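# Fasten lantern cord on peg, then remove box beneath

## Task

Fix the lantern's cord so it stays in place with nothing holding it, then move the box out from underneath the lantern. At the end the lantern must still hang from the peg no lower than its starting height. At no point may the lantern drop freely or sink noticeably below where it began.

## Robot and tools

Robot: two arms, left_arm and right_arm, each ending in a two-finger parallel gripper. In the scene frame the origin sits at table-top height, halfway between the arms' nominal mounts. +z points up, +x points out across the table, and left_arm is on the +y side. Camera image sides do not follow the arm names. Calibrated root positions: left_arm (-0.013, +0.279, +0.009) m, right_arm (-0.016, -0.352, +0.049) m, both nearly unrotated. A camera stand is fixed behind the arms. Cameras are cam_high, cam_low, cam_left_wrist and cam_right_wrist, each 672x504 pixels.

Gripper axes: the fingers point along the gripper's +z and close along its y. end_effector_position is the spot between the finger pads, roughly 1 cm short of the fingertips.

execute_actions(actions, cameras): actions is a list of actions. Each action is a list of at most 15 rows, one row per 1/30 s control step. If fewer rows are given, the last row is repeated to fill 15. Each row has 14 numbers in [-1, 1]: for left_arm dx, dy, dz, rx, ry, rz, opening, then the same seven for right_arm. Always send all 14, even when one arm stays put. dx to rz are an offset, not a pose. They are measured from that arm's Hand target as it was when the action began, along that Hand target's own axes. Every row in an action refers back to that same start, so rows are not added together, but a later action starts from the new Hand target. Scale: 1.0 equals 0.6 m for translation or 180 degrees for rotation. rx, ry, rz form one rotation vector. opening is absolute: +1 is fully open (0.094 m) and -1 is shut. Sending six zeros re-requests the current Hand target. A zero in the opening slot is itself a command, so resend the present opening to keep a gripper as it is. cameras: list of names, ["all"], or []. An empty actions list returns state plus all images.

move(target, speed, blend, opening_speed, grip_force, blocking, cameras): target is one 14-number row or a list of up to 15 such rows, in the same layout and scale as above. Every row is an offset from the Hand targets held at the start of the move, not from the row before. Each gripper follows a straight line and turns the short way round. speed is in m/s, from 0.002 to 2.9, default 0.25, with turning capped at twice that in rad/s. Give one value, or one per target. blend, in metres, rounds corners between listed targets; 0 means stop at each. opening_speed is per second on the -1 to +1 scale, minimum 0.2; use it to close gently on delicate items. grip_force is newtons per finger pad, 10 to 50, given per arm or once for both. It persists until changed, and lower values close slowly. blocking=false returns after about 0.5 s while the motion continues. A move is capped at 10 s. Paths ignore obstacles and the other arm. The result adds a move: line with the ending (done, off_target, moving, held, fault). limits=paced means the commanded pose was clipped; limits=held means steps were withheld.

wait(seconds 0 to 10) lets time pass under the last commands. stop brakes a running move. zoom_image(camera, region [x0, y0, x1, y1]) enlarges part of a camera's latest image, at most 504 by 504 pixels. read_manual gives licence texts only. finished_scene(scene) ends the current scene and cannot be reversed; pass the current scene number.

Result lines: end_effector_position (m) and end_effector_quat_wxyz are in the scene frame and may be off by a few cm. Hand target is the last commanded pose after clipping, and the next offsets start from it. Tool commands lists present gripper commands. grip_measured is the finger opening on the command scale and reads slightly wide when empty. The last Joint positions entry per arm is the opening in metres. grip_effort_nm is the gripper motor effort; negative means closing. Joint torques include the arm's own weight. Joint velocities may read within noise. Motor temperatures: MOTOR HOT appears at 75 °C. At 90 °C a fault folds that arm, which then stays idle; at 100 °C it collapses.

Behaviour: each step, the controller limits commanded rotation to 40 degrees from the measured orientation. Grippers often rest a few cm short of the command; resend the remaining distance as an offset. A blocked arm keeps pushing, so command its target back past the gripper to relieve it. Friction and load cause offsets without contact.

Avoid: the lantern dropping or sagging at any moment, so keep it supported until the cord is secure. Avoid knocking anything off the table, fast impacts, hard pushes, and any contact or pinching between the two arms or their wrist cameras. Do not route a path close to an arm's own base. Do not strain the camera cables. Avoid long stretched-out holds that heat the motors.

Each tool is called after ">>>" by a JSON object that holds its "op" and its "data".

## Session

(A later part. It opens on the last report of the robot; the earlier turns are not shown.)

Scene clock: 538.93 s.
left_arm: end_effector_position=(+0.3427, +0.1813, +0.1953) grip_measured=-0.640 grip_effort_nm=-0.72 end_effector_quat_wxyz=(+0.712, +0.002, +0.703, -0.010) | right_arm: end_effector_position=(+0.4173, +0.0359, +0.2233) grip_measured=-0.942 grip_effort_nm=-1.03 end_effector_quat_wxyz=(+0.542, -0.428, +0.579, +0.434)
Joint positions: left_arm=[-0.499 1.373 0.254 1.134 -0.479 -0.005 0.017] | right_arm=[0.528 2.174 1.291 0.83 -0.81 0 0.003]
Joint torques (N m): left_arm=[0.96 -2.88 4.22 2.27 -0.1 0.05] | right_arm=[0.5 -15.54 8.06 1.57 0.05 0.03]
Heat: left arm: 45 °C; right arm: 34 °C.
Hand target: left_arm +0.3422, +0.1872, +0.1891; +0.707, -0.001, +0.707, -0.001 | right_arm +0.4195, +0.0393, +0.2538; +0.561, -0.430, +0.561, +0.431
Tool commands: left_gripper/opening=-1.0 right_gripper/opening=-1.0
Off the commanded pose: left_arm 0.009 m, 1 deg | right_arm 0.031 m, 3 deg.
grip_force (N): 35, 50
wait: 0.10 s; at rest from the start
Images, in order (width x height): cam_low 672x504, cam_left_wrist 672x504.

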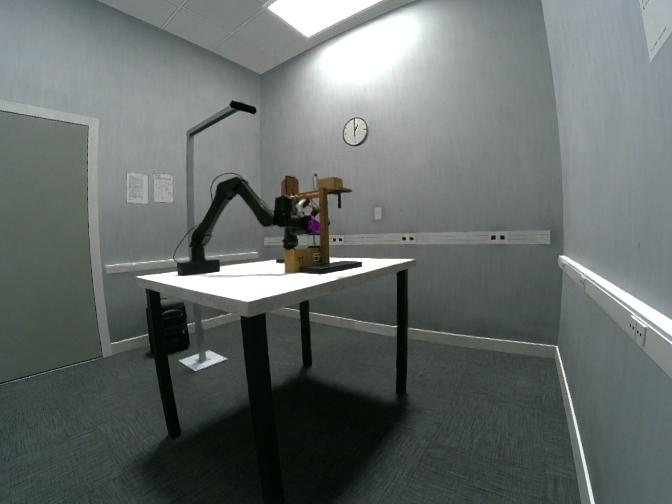

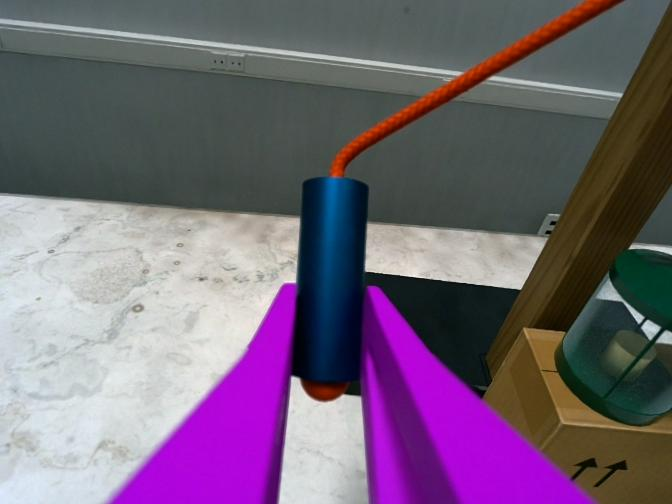

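>>> {"op": "move", "data": {"target": [0,0,0,0,0,0,-1,-0.03,0,0,0,0,0,-1], "speed": 0.03, "cameras": ["cam_low","cam_left_wrist"]}}

>>> {"op": "zoom_image", "data": {"camera": "cam_low", "region": [260, 170, 350, 260]}}

Scene clock: 547.23 s.
left_arm: end_effector_position=(+0.3427, +0.1813, +0.1953) grip_measured=-0.640 grip_effort_nm=-0.72 end_effector_quat_wxyz=(+0.712, +0.002, +0.703, -0.010) | right_arm: end_effector_position=(+0.4168, +0.0351, +0.2245) grip_measured=-0.942 grip_effort_nm=-1.03 end_effector_quat_wxyz=(+0.524, -0.424, +0.597, +0.435)
Joint positions: left_arm=[-0.499 1.373 0.254 1.134 -0.479 -0.005 0.017] | right_arm=[0.528 2.148 1.301 0.743 -0.807 0 0.003]
Joint torques (N m): left_arm=[1.01 -2.85 4.25 2.27 -0.11 0.04] | right_arm=[0.51 -16.57 8.9 1.84 -0.02 0.02]
Motor temperatures (°C): left_arm=[22 28 39 45 23 23 24] | right_arm=[24 36 33 28 21 21 26]
Heat: left arm: 45 °C; right arm: 36 °C.
Hand target: left_arm +0.3422, +0.1872, +0.1890; +0.707, -0.001, +0.707, -0.001 | right_arm +0.4195, +0.0393, +0.2718; +0.561, -0.430, +0.561, +0.431
Off the commanded pose: left_arm 0.009 m, 1 deg | right_arm 0.048 m, 6 deg.
grip_force (N): 35, 50
move: off_target (right_arm)
Images, in order (width x height): cam_low 672x504, cam_left_wrist 672x504.

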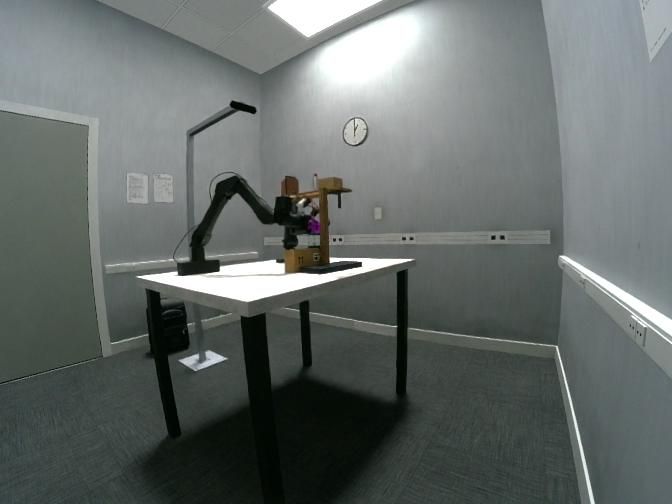

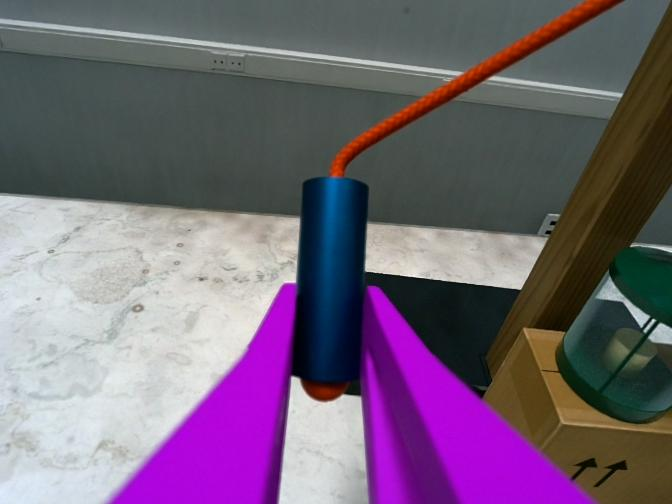

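Scaled by 5.600 from the camera's 672x504 image, which has a finer 960x720 frame.

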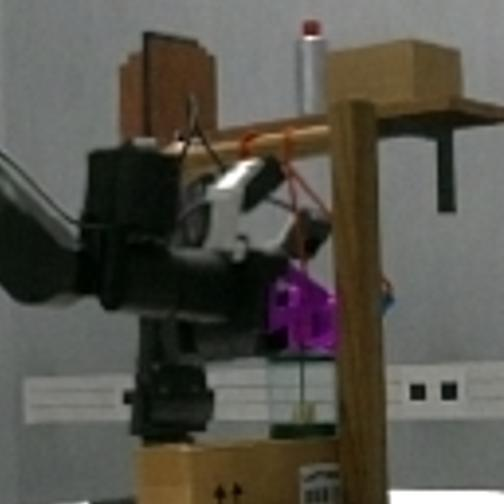

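>>> {"op": "move", "data": {"target": [0,0,0,0,0,0,-1,-0.03,0,0,0,0,0,-1], "speed": 0.03, "cameras": ["cam_low","cam_left_wrist"]}}

>>> {"op": "zoom_image", "data": {"camera": "cam_low", "region": [260, 170, 350, 260]}}

Scene clock: 567.60 s.
left_arm: end_effector_position=(+0.3431, +0.1829, +0.1952) grip_measured=-0.640 grip_effort_nm=-0.72 end_effector_quat_wxyz=(+0.711, +0.001, +0.703, -0.009) | right_arm: end_effector_position=(+0.4178, +0.0354, +0.2388) grip_measured=-0.942 grip_effort_nm=-1.03 end_effector_quat_wxyz=(+0.520, -0.423, +0.602, +0.435)
Joint positions: left_arm=[-0.495 1.373 0.254 1.133 -0.48 -0.005 0.017] | right_arm=[0.528 2.116 1.328 0.671 -0.805 0 0.003]
Joint torques (N m): left_arm=[0.55 -2.81 4.21 2.29 -0.11 0.03] | right_arm=[0.47 -16.54 9.22 1.92 -0.04 0.02]
Heat: left arm: 46 °C; right arm: 38 °C.
Hand target: left_arm +0.3422, +0.1872, +0.1891; +0.707, -0.001, +0.707, -0.001 | right_arm +0.4196, +0.0393, +0.2896; +0.560, -0.430, +0.561, +0.431
Off the commanded pose: left_arm 0.008 m, 1 deg | right_arm 0.051 m, 7 deg.
grip_force (N): 35, 50
move: off_target (right_arm)
Images, in order (width x height): cam_low 672x504, cam_left_wrist 672x504.

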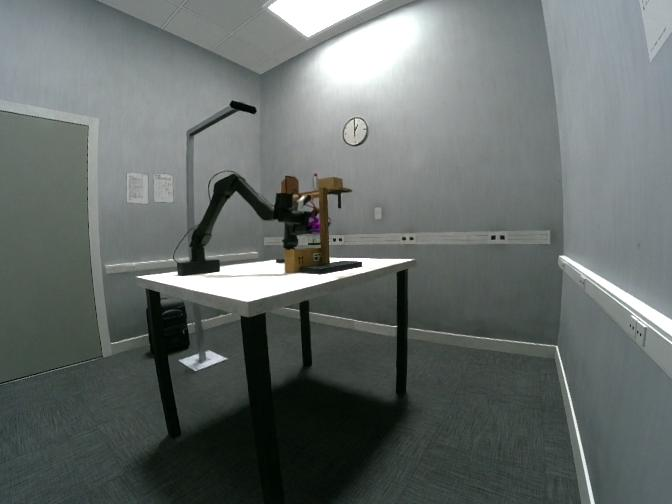

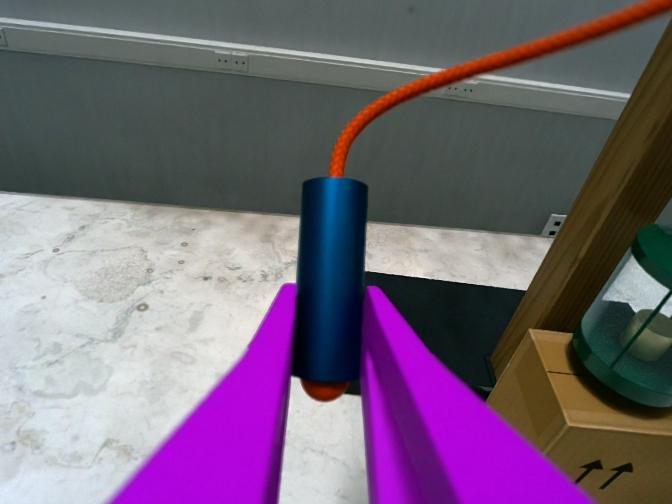

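Scaled by 5.600 from the camera's 672x504 image, which has a finer 960x720 frame.

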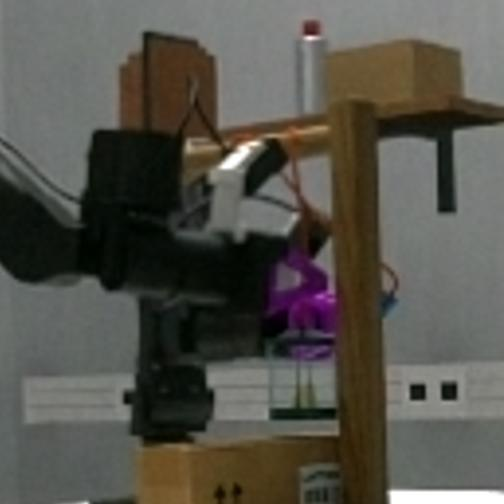

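>>> {"op": "move", "data": {"target": [0.03,0.05,0,0,0,0,-1,0,0,0,0,0,0,-1], "speed": 0.04, "cameras": ["cam_high","cam_left_wrist","cam_right_wrist"]}}

>>> {"op": "zoom_image", "data": {"camera": "cam_high", "region": [200, 120, 400, 320]}}

Scene clock: 578.13 s.
left_arm: end_effector_position=(+0.3429, +0.2061, +0.1839) grip_measured=-0.640 grip_effort_nm=-0.72 end_effector_quat_wxyz=(+0.720, +0.009, +0.694, -0.020) | right_arm: end_effector_position=(+0.4178, +0.0354, +0.2387) grip_measured=-0.942 grip_effort_nm=-1.03 end_effector_quat_wxyz=(+0.520, -0.423, +0.602, +0.435)
Joint positions: left_arm=[-0.362 1.439 0.18 1.299 -0.32 -0.002 0.017] | right_arm=[0.528 2.116 1.328 0.671 -0.805 0 0.003]
Joint torques (N m): left_arm=[1.44 -2.61 3.41 2.12 -0.31 0.02] | right_arm=[0.49 -16.59 9.17 1.93 -0.05 0.02]
Heat: left arm: 46 °C; right arm: 37 °C.
Hand target: left_arm +0.3421, +0.2171, +0.1710; +0.707, -0.001, +0.707, -0.001 | right_arm +0.4195, +0.0393, +0.2896; +0.560, -0.430, +0.561, +0.431
Off the commanded pose: left_arm 0.017 m, 3 deg | right_arm 0.051 m, 7 deg.
grip_force (N): 35, 50
move: off_target (left_arm, right_arm)
Images, in order (width x height): cam_high 672x504, cam_left_wrist 672x504, cam_right_wrist 672x504.

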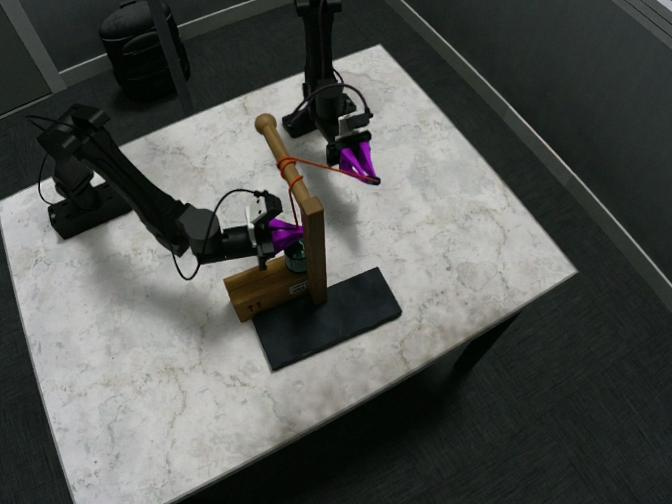

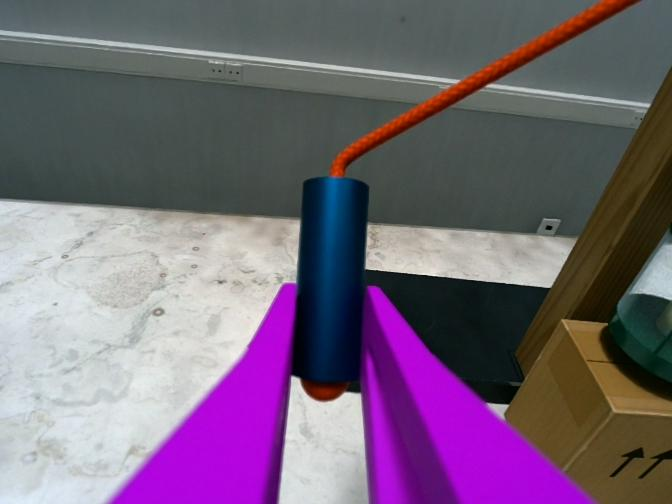

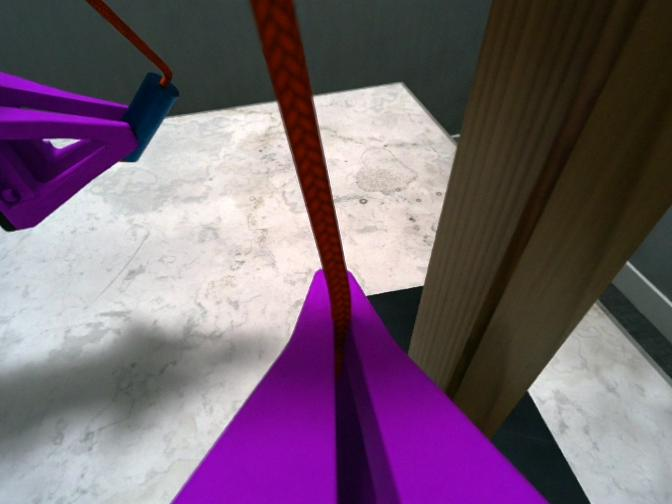

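Scaled by 2.520 from the camera's 672x504 image, which has a finer 960x720 frame.

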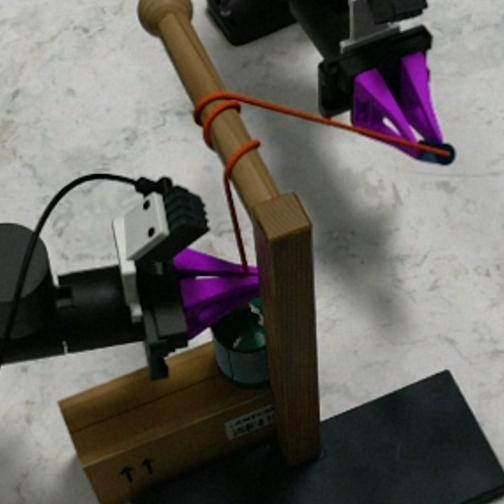

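>>> {"op": "move", "data": {"target": [[0.012,0.02,0,0,0,0,-1,0,0,0,0,0,0,-1],[0.012,0.02,0,0,0,0,-1,0.06,0,0,0,0,0,-1]], "speed": 0.03, "cameras": ["cam_high","cam_left_wrist","cam_low"]}}

>>> {"op": "zoom_image", "data": {"camera": "cam_low", "region": [260, 170, 350, 260]}}

>>> {"op": "zoom_image", "data": {"camera": "cam_high", "region": [200, 120, 400, 320]}}

Scene clock: 589.40 s.
left_arm: end_effector_position=(+0.3431, +0.2178, +0.1764) grip_measured=-0.640 grip_effort_nm=-0.72 end_effector_quat_wxyz=(+0.721, +0.013, +0.693, -0.020) | right_arm: end_effector_position=(+0.4197, +0.0364, +0.2503) grip_measured=-0.942 grip_effort_nm=-1.03 end_effector_quat_wxyz=(+0.547, -0.427, +0.576, +0.432)
Joint positions: left_arm=[-0.297 1.487 0.153 1.375 -0.249 0.002 0.017] | right_arm=[0.528 2.126 1.328 0.757 -0.805 0 0.003]
Joint torques (N m): left_arm=[1.16 -2.81 3.17 2.08 -0.41 -0.02] | right_arm=[0.51 -11.11 6.02 2.16 -0.01 -0.01]
Motor temperatures (°C): left_arm=[22 28 39 45 23 23 24] | right_arm=[24 36 38 30 21 21 27]
Heat: left arm: 45 °C; right arm: 38 °C.
Hand target: left_arm +0.3421, +0.2291, +0.1636; +0.707, -0.001, +0.707, -0.001 | right_arm +0.4195, +0.0393, +0.2537; +0.560, -0.430, +0.561, +0.431
Off the commanded pose: left_arm 0.017 m, 4 deg | right_arm 0.004 m, 2 deg.
grip_force (N): 35, 50
move: off_target (left_arm)
Images, in order (width x height): cam_high 672x504, cam_low 672x504, cam_left_wrist 672x504.

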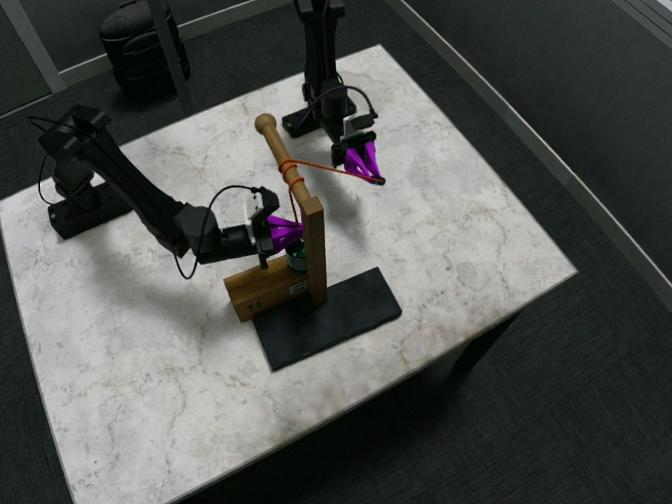

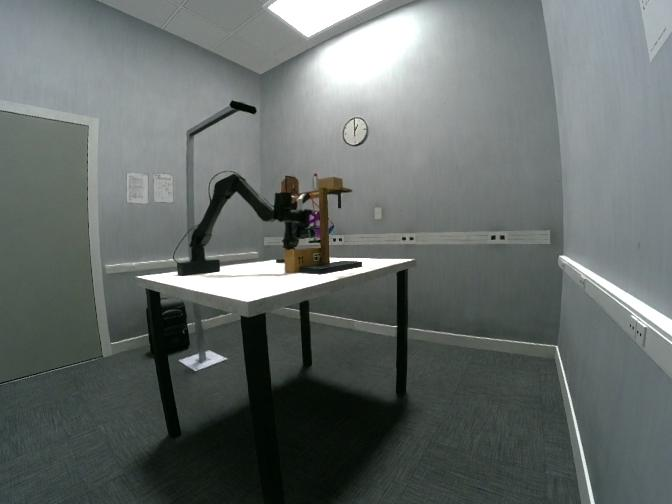

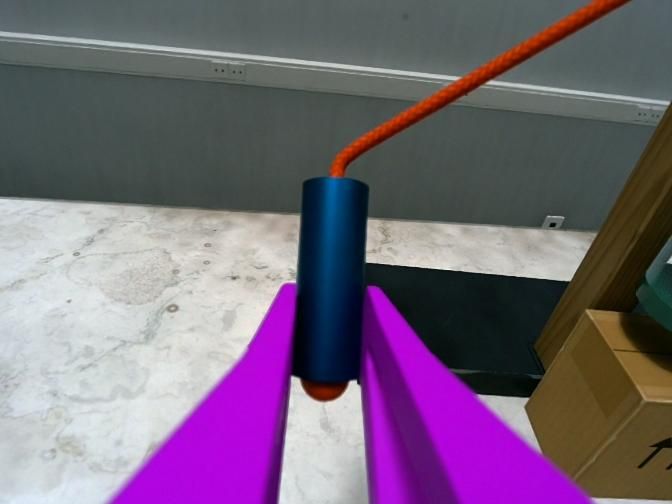

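Scaled by 5.600 from the camera's 672x504 image, which has a finer 960x720 frame.

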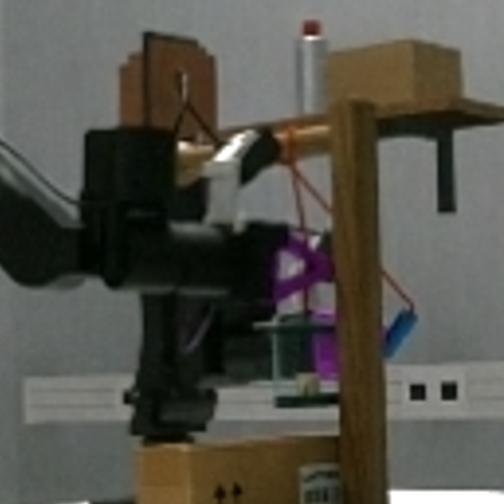

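Scaled by 2.520 from the camera's 672x504 image, which has a finer 960x720 frame.

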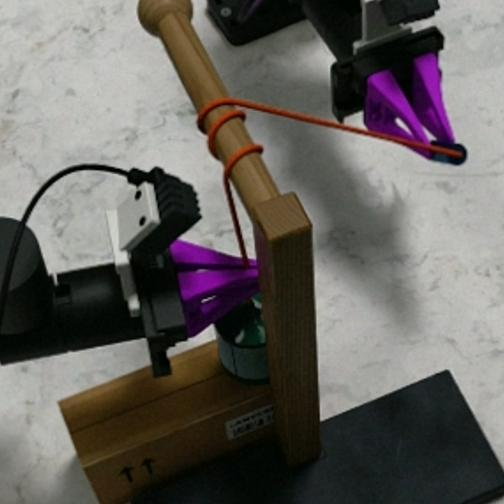

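>>> {"op": "move", "data": {"target": [0,0,0,0,0,0,-1,0.04,0,0,0,0,0,-1], "speed": 0.03, "cameras": ["cam_high","cam_low","cam_right_wrist"]}}

>>> {"op": "zoom_image", "data": {"camera": "cam_low", "region": [260, 170, 350, 260]}}

>>> {"op": "zoom_image", "data": {"camera": "cam_high", "region": [200, 120, 400, 320]}}

Scene clock: 599.43 s.
left_arm: end_effector_position=(+0.3431, +0.2178, +0.1764) grip_measured=-0.640 grip_effort_nm=-0.72 end_effector_quat_wxyz=(+0.721, +0.013, +0.693, -0.020) | right_arm: end_effector_position=(+0.4214, +0.0375, +0.2492) grip_measured=-0.942 grip_effort_nm=-1.03 end_effector_quat_wxyz=(+0.573, -0.432, +0.550, +0.428)
Joint positions: left_arm=[-0.297 1.487 0.153 1.375 -0.249 0.002 0.017] | right_arm=[0.528 2.165 1.32 0.878 -0.806 0 0.003]
Joint torques (N m): left_arm=[1.21 -2.81 3.17 2.1 -0.41 -0.02] | right_arm=[0.51 -10.24 4.49 1.77 0.04 0.01]
Heat: left arm: 45 °C; right arm: 36 °C.
Hand target: left_arm +0.3421, +0.2291, +0.1636; +0.707, -0.001, +0.707, -0.001 | right_arm +0.4195, +0.0394, +0.2299; +0.561, -0.430, +0.561, +0.431
Off the commanded pose: left_arm 0.017 m, 4 deg | right_arm 0.020 m, 2 deg.
grip_force (N): 35, 50
move: off_target (left_arm, right_arm)
Images, in order (width x height): cam_high 672x504, cam_low 672x504, cam_right_wrist 672x504.

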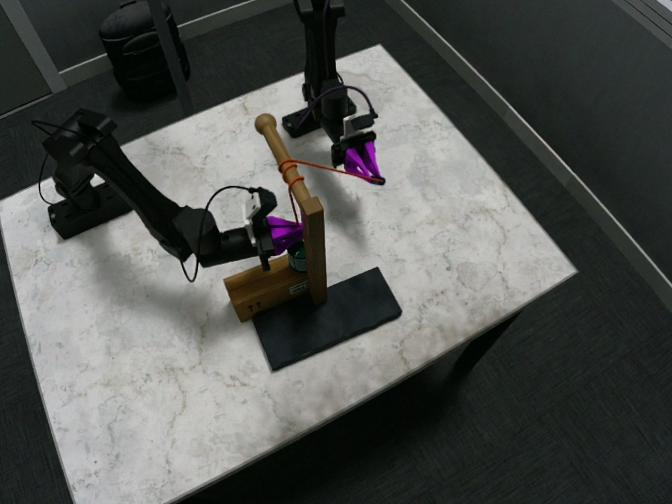

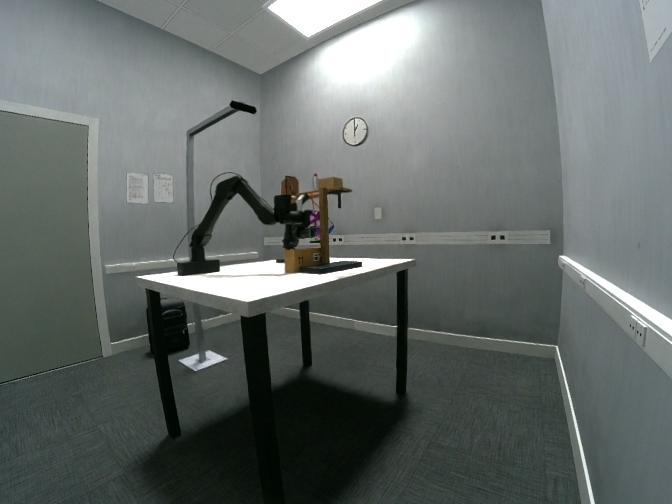

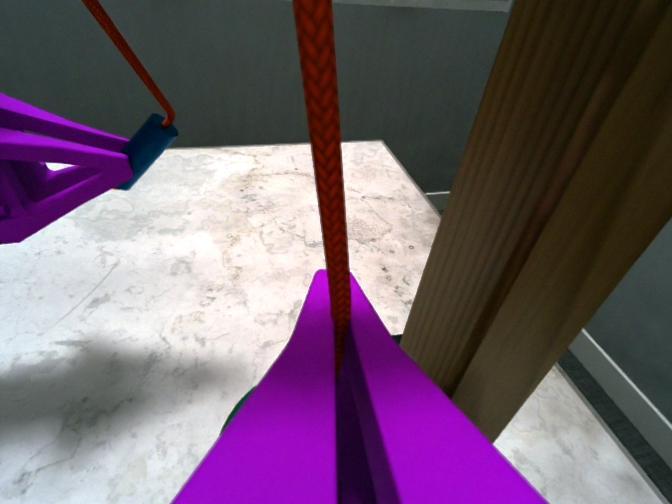

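Scaled by 5.600 from the camera's 672x504 image, which has a finer 960x720 frame.

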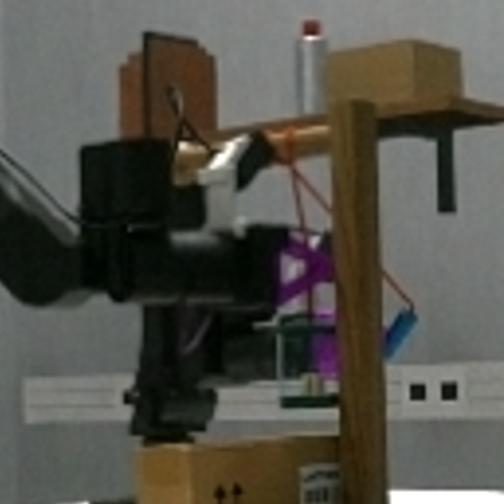

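Scaled by 2.520 from the camera's 672x504 image, which has a finer 960x720 frame.

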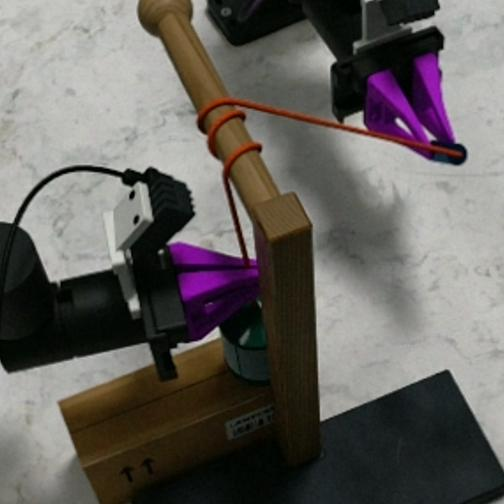

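>>> {"op": "move", "data": {"target": [-0.045,-0.085,0,0,0,0,-1,0,0,0,0,0,0,-1], "speed": 0.04, "cameras": ["cam_high","cam_left_wrist","cam_right_wrist"]}}

>>> {"op": "zoom_image", "data": {"camera": "cam_high", "region": [200, 120, 400, 320]}}

Scene clock: 611.50 s.
left_arm: end_effector_position=(+0.3390, +0.1798, +0.1745) grip_measured=-0.640 grip_effort_nm=-0.72 end_effector_quat_wxyz=(+0.693, +0.012, +0.721, +0.006) | right_arm: end_effector_position=(+0.4214, +0.0375, +0.2364) grip_measured=-0.942 grip_effort_nm=-1.03 end_effector_quat_wxyz=(+0.563, -0.430, +0.560, +0.430)
Joint positions: left_arm=[-0.524 1.41 0.235 1.129 -0.515 0.002 0.017] | right_arm=[0.528 2.18 1.312 0.872 -0.806 0 0.003]
Joint torques (N m): left_arm=[-0.46 -5.57 6.8 2.27 -0.14 -0.05] | right_arm=[0.54 -11.4 5.08 1.84 0.03 0.01]
Heat: left arm: 45 °C; right arm: 35 °C.
Hand target: left_arm +0.3422, +0.1782, +0.1908; +0.707, -0.001, +0.707, -0.001 | right_arm +0.4195, +0.0393, +0.2298; +0.561, -0.430, +0.561, +0.431
Off the commanded pose: left_arm 0.017 m, 3 deg | right_arm 0.007 m, 0 deg.
grip_force (N): 35, 50
move: off_target (left_arm)
Images, in order (width x height): cam_high 672x504, cam_left_wrist 672x504, cam_right_wrist 672x504.

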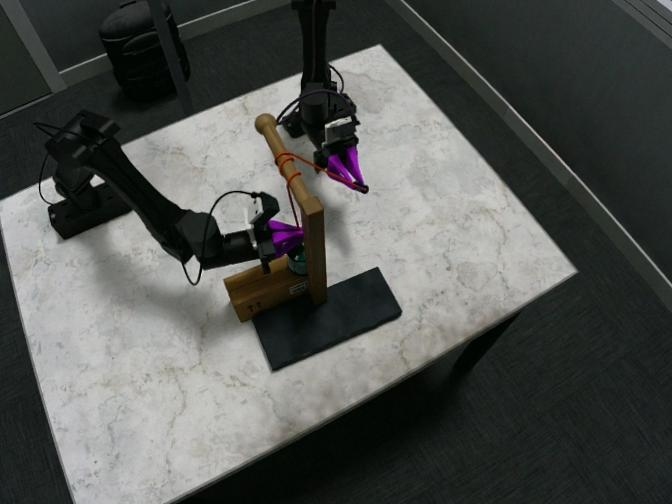

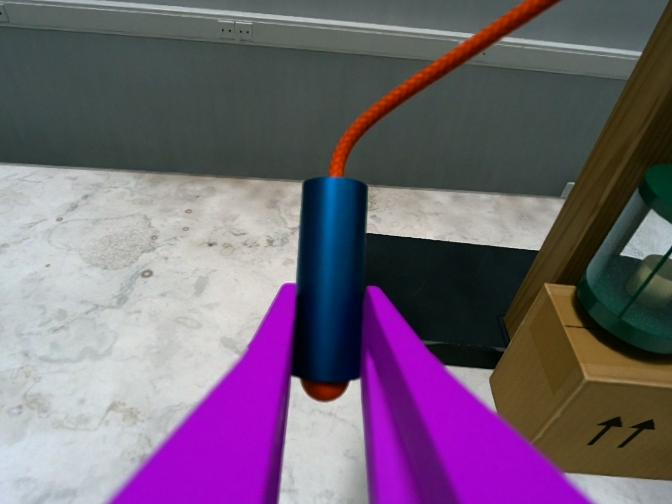

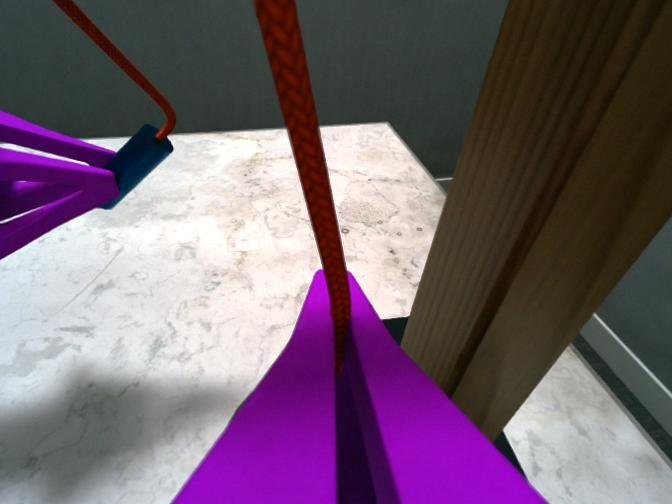

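Scaled by 2.520 from the camera's 672x504 image, which has a finer 960x720 frame.

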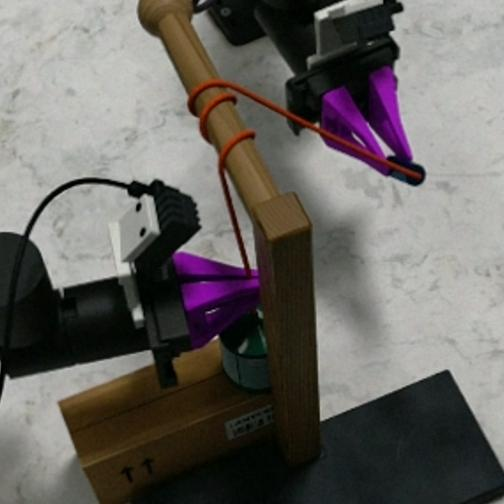

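>>> {"op": "move", "data": {"target": [[-0.035,-0.06,0,0,0,0,-1,0.028,0,0,0,0,0,-1]], "speed": 0.03, "cameras": ["cam_high","cam_low","cam_left_wrist","cam_right_wrist"]}}

>>> {"op": "zoom_image", "data": {"camera": "cam_low", "region": [260, 170, 350, 260]}}

>>> {"op": "zoom_image", "data": {"camera": "cam_high", "region": [200, 120, 400, 320]}}

Scene clock: 632.77 s.
left_arm: end_effector_position=(+0.3398, +0.1441, +0.1946) grip_measured=-0.640 grip_effort_nm=-0.72 end_effector_quat_wxyz=(+0.693, +0.014, +0.720, +0.009) | right_arm: end_effector_position=(+0.4223, +0.0380, +0.2245) grip_measured=-0.942 grip_effort_nm=-1.03 end_effector_quat_wxyz=(+0.563, -0.430, +0.559, +0.430)
Joint positions: left_arm=[-0.664 1.396 0.347 1.001 -0.656 0.002 0.017] | right_arm=[0.528 2.211 1.306 0.911 -0.806 0 0.003]
Joint torques (N m): left_arm=[-0.43 -5.87 7.45 2.21 -0.14 -0.04] | right_arm=[0.53 -10.88 4.44 1.96 0.03 0]
Motor temperatures (°C): left_arm=[22 28 41 47 23 23 25] | right_arm=[24 37 33 31 21 21 27]
Heat: left arm: 47 °C; right arm: 37 °C.
Hand target: left_arm +0.3422, +0.1422, +0.2119; +0.707, -0.001, +0.707, -0.001 | right_arm +0.4195, +0.0394, +0.2129; +0.561, -0.430, +0.561, +0.431
Off the commanded pose: left_arm 0.018 m, 3 deg | right_arm 0.012 m, 0 deg.
grip_force (N): 35, 50
move: off_target (left_arm, right_arm)

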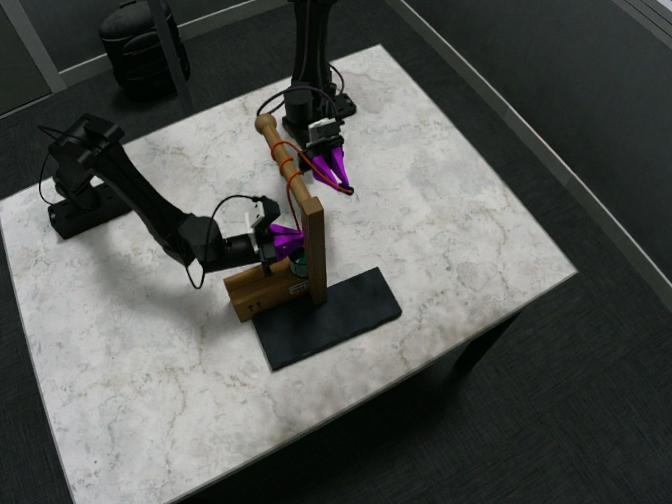

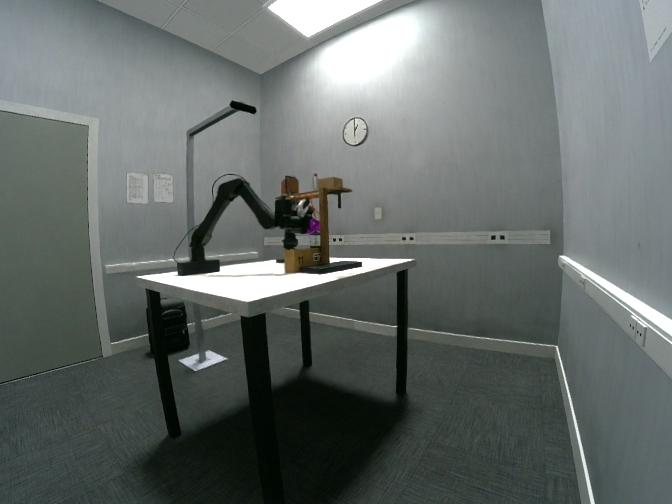

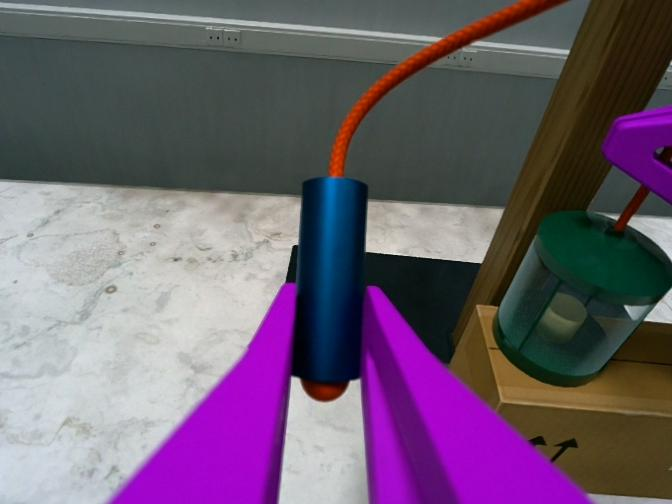

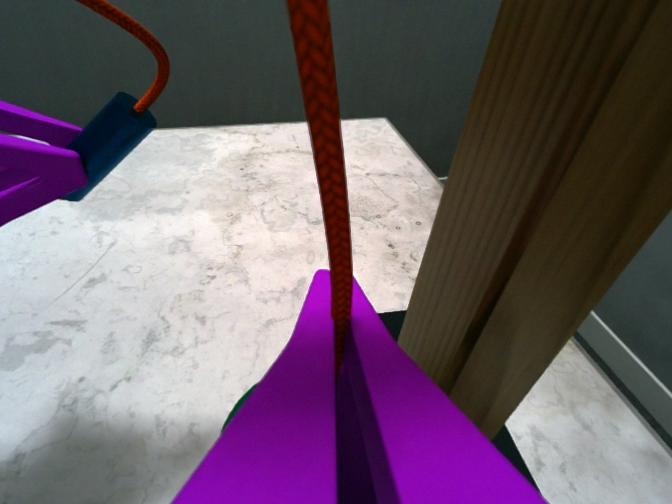

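Scaled by 5.600 from the camera's 672x504 image, which has a finer 960x720 frame.

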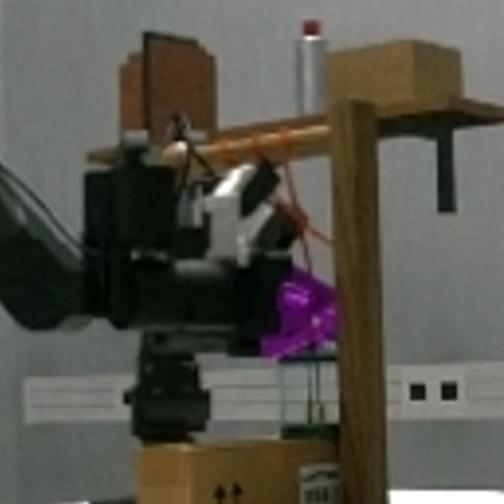

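Scaled by 2.520 from the camera's 672x504 image, which has a finer 960x720 frame.

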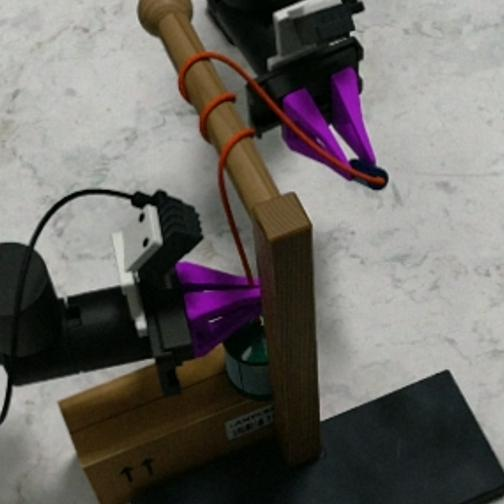

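>>> {"op": "move", "data": {"target": [[0,0,0,0,0,0,-1,0,0,0,0,0,0,-0.45],[0,0,0,0,0,0,-1,0,0,-0.25,0,0,0,-0.45],[0.01,0.03,0,0,0,0,-1,-0.284,0.186,-0.89,0.4167,0,0,-0.45]], "speed": [0.05,0.08,0.2], "opening_speed": 1, "blend": [0,0.03,0], "cameras": ["cam_high","cam_left_wrist"]}}

>>> {"op": "zoom_image", "data": {"camera": "cam_high", "region": [200, 120, 400, 320]}}

Scene clock: 655.37 s.
left_arm: end_effector_position=(+0.3440, +0.1587, +0.1976) grip_measured=-0.640 grip_effort_nm=-0.72 end_effector_quat_wxyz=(+0.697, +0.005, +0.717, +0.010) | right_arm: end_effector_position=(+0.1752, -0.4493, +0.3763) grip_measured=-0.453 grip_effort_nm=0.15 end_effector_quat_wxyz=(+0.709, +0.000, +0.705, +0.002)
Joint positions: left_arm=[-0.608 1.377 0.334 1.01 -0.613 0.002 0.017] | right_arm=[-1.446 0.5 0.57 -0.008 -1.475 0.063 0.026]
Joint torques (N m): left_arm=[0.57 -5.89 4.78 2.41 0.12 -0.03] | right_arm=[-0.75 2.15 8.06 1.03 -0.01 -0.02]
Heat: left arm: 46 °C; right arm: 34 °C.
Hand target: left_arm +0.3422, +0.1602, +0.2060; +0.707, -0.001, +0.707, -0.001 | right_arm +0.1740, -0.4479, +0.3833; +0.707, +0.000, +0.708, +0.000
Off the commanded pose: left_arm 0.009 m, 2 deg | right_arm 0.007 m, 0 deg.
grip_force (N): 35, 50
move: done
Images, in order (width x height): cam_high 672x504, cam_left_wrist 672x504.

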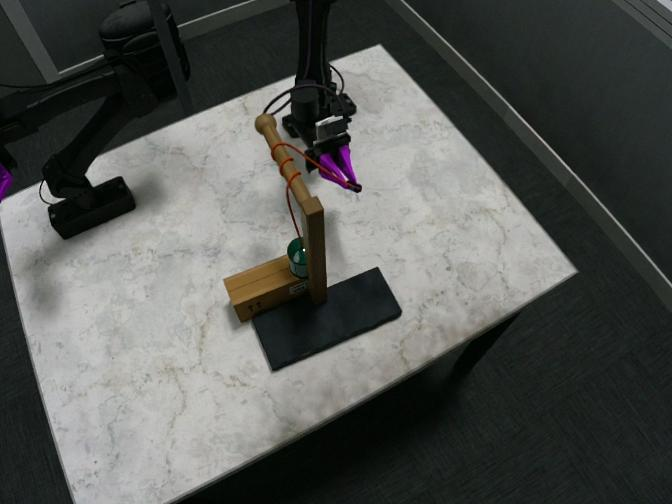

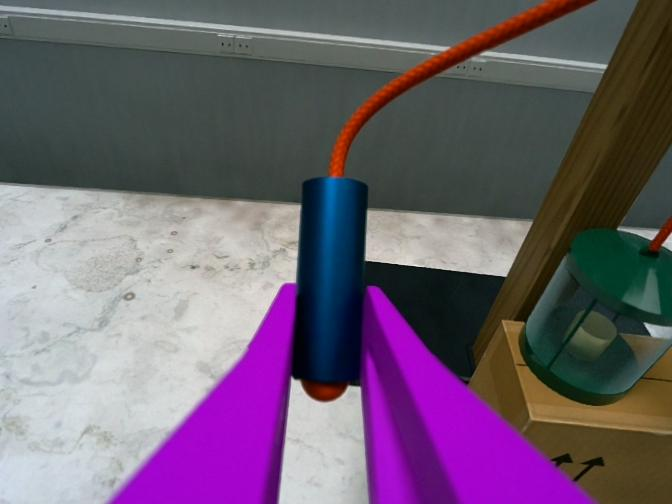

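Scaled by 2.520 from the camera's 672x504 image, which has a finer 960x720 frame.

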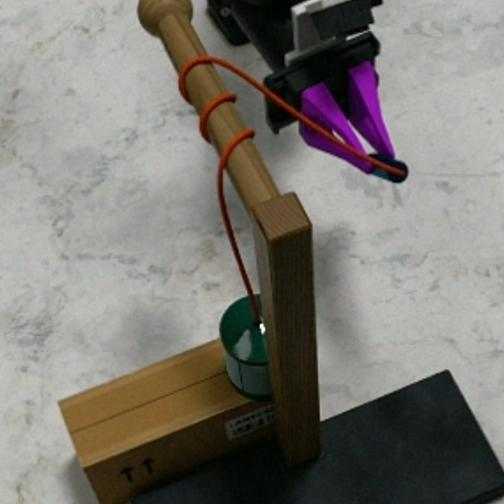

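>>> {"op": "move", "data": {"target": [[0.04,0.058,0.005,0,0,0,-1,0,0,0,0,0,0,-0.45],[0.027,-0.067,-0.054,0,0,0,-1,0,0,0,0,0,0,-0.45],[0.068,-0.267,-0.079,0,0,0,-1,0,0,0,0,0,0,-0.45],[0.01,-0.417,-0.079,0,0,0,-1,0,0,0,0,0,0,-0.45]], "speed": 0.1, "blend": [0,0.03,0.03,0], "cameras": ["cam_high","cam_left_wrist"]}}

>>> {"op": "zoom_image", "data": {"camera": "cam_high", "region": [160, 100, 360, 300]}}

Scene clock: 677.50 s.
left_arm: end_effector_position=(+0.2945, -0.0851, +0.1992) grip_measured=-0.640 grip_effort_nm=-0.72 end_effector_quat_wxyz=(+0.707, +0.004, +0.708, +0.002) | right_arm: end_effector_position=(+0.1752, -0.4492, +0.3755) grip_measured=-0.453 grip_effort_nm=0.15 end_effector_quat_wxyz=(+0.709, +0.002, +0.705, +0.004)
Joint positions: left_arm=[-1.238 1.99 1.017 0.968 -1.234 0.004 0.017] | right_arm=[-1.446 0.5 0.57 -0.017 -1.476 0.06 0.026]
Joint torques (N m): left_arm=[-0.31 -8.49 7.27 1.78 -0.07 -0.05] | right_arm=[-0.77 2.21 8.25 1.05 -0.01 -0.06]
Motor temperatures (°C): left_arm=[22 28 40 46 23 23 25] | right_arm=[24 31 37 29 21 21 26]
Heat: left arm: 46 °C; right arm: 37 °C.
Hand target: left_arm +0.2950, -0.0899, +0.2005; +0.707, -0.001, +0.707, +0.000 | right_arm +0.1740, -0.4479, +0.3833; +0.707, +0.000, +0.708, +0.000
Off the commanded pose: left_arm 0.005 m, 1 deg | right_arm 0.008 m, 1 deg.
grip_force (N): 35, 50
move: done
Images, in order (width x height): cam_high 672x504, cam_left_wrist 672x504.

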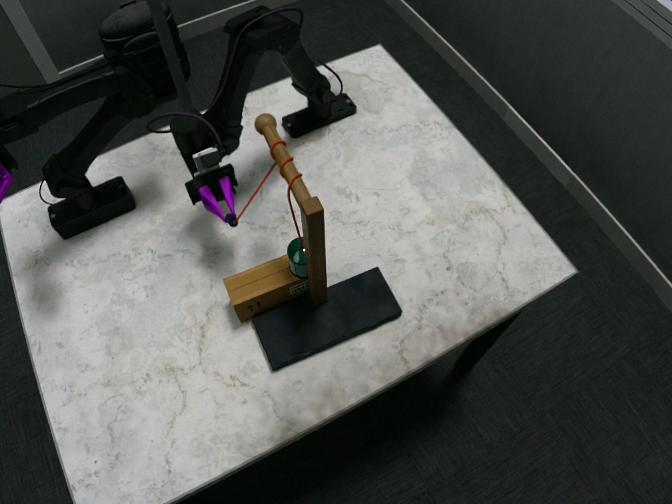

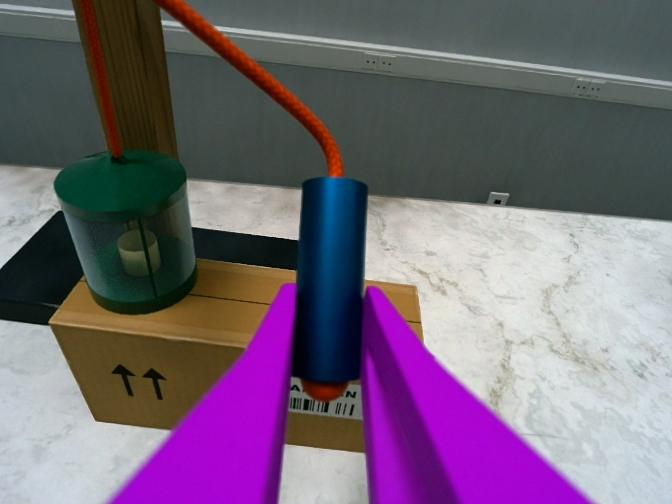

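Scaled by 2.520 from the camera's 672x504 image, which has a finer 960x720 frame.

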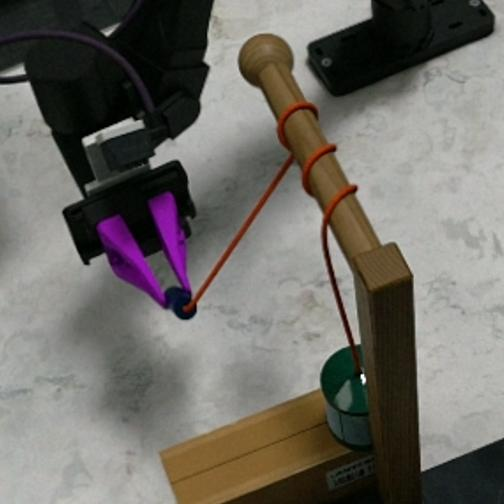

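>>> {"op": "move", "data": {"target": [[-0.199,-0.067,0.008,0,0,0,-1,0,0,0,0,0,0,-0.45],[-0.366,-0.033,0.025,0,0,0,-1,0,0,0,0,0,0,-0.45]], "speed": 0.08, "blend": [0.03,0], "cameras": ["cam_high","cam_left_wrist"]}}

>>> {"op": "zoom_image", "data": {"camera": "cam_high", "region": [140, 80, 360, 300]}}

Scene clock: 687.70 s.
left_arm: end_effector_position=(+0.3130, -0.1109, +0.3924) grip_measured=-0.640 grip_effort_nm=-0.72 end_effector_quat_wxyz=(+0.699, +0.013, +0.714, +0.035) | right_arm: end_effector_position=(+0.1752, -0.4492, +0.3755) grip_measured=-0.453 grip_effort_nm=0.15 end_effector_quat_wxyz=(+0.709, +0.002, +0.705, +0.004)
Joint positions: left_arm=[-1.221 1.88 1.726 0.089 -1.251 0.007 0.017] | right_arm=[-1.446 0.5 0.57 -0.017 -1.476 0.06 0.026]
Joint torques (N m): left_arm=[-0.17 -12.9 9.36 1.88 0.3 -0.04] | right_arm=[-0.76 2.21 8.27 1.05 -0.01 -0.06]
Heat: left arm: 45 °C; right arm: 37 °C.
Hand target: left_arm +0.3100, -0.1093, +0.4203; +0.707, -0.001, +0.707, -0.001 | right_arm +0.1740, -0.4479, +0.3833; +0.707, +0.000, +0.708, +0.000
Off the commanded pose: left_arm 0.028 m, 5 deg | right_arm 0.008 m, 1 deg.
grip_force (N): 35, 50
move: off_target (left_arm)
Images, in order (width x height): cam_high 672x504, cam_left_wrist 672x504.

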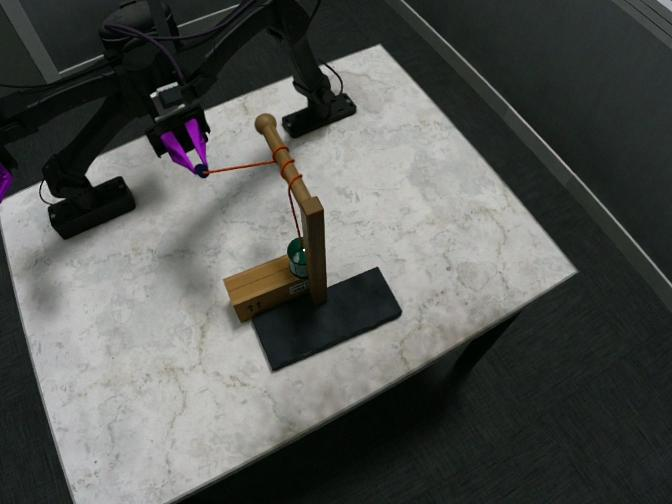

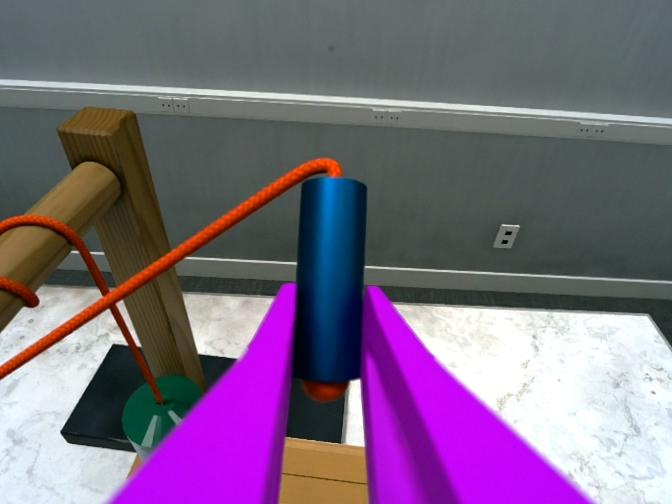

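Scaled by 2.291 from the camera's 672x504 image, which has a finer 960x720 frame.

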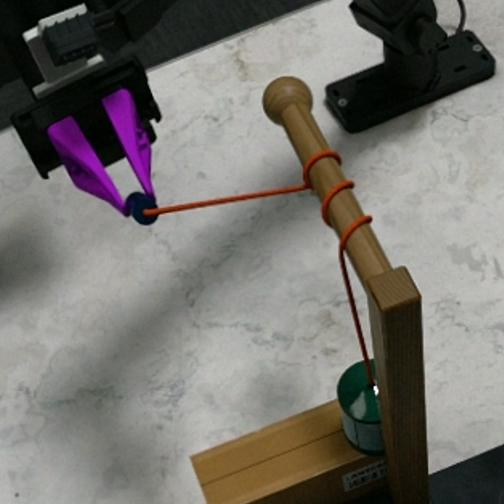

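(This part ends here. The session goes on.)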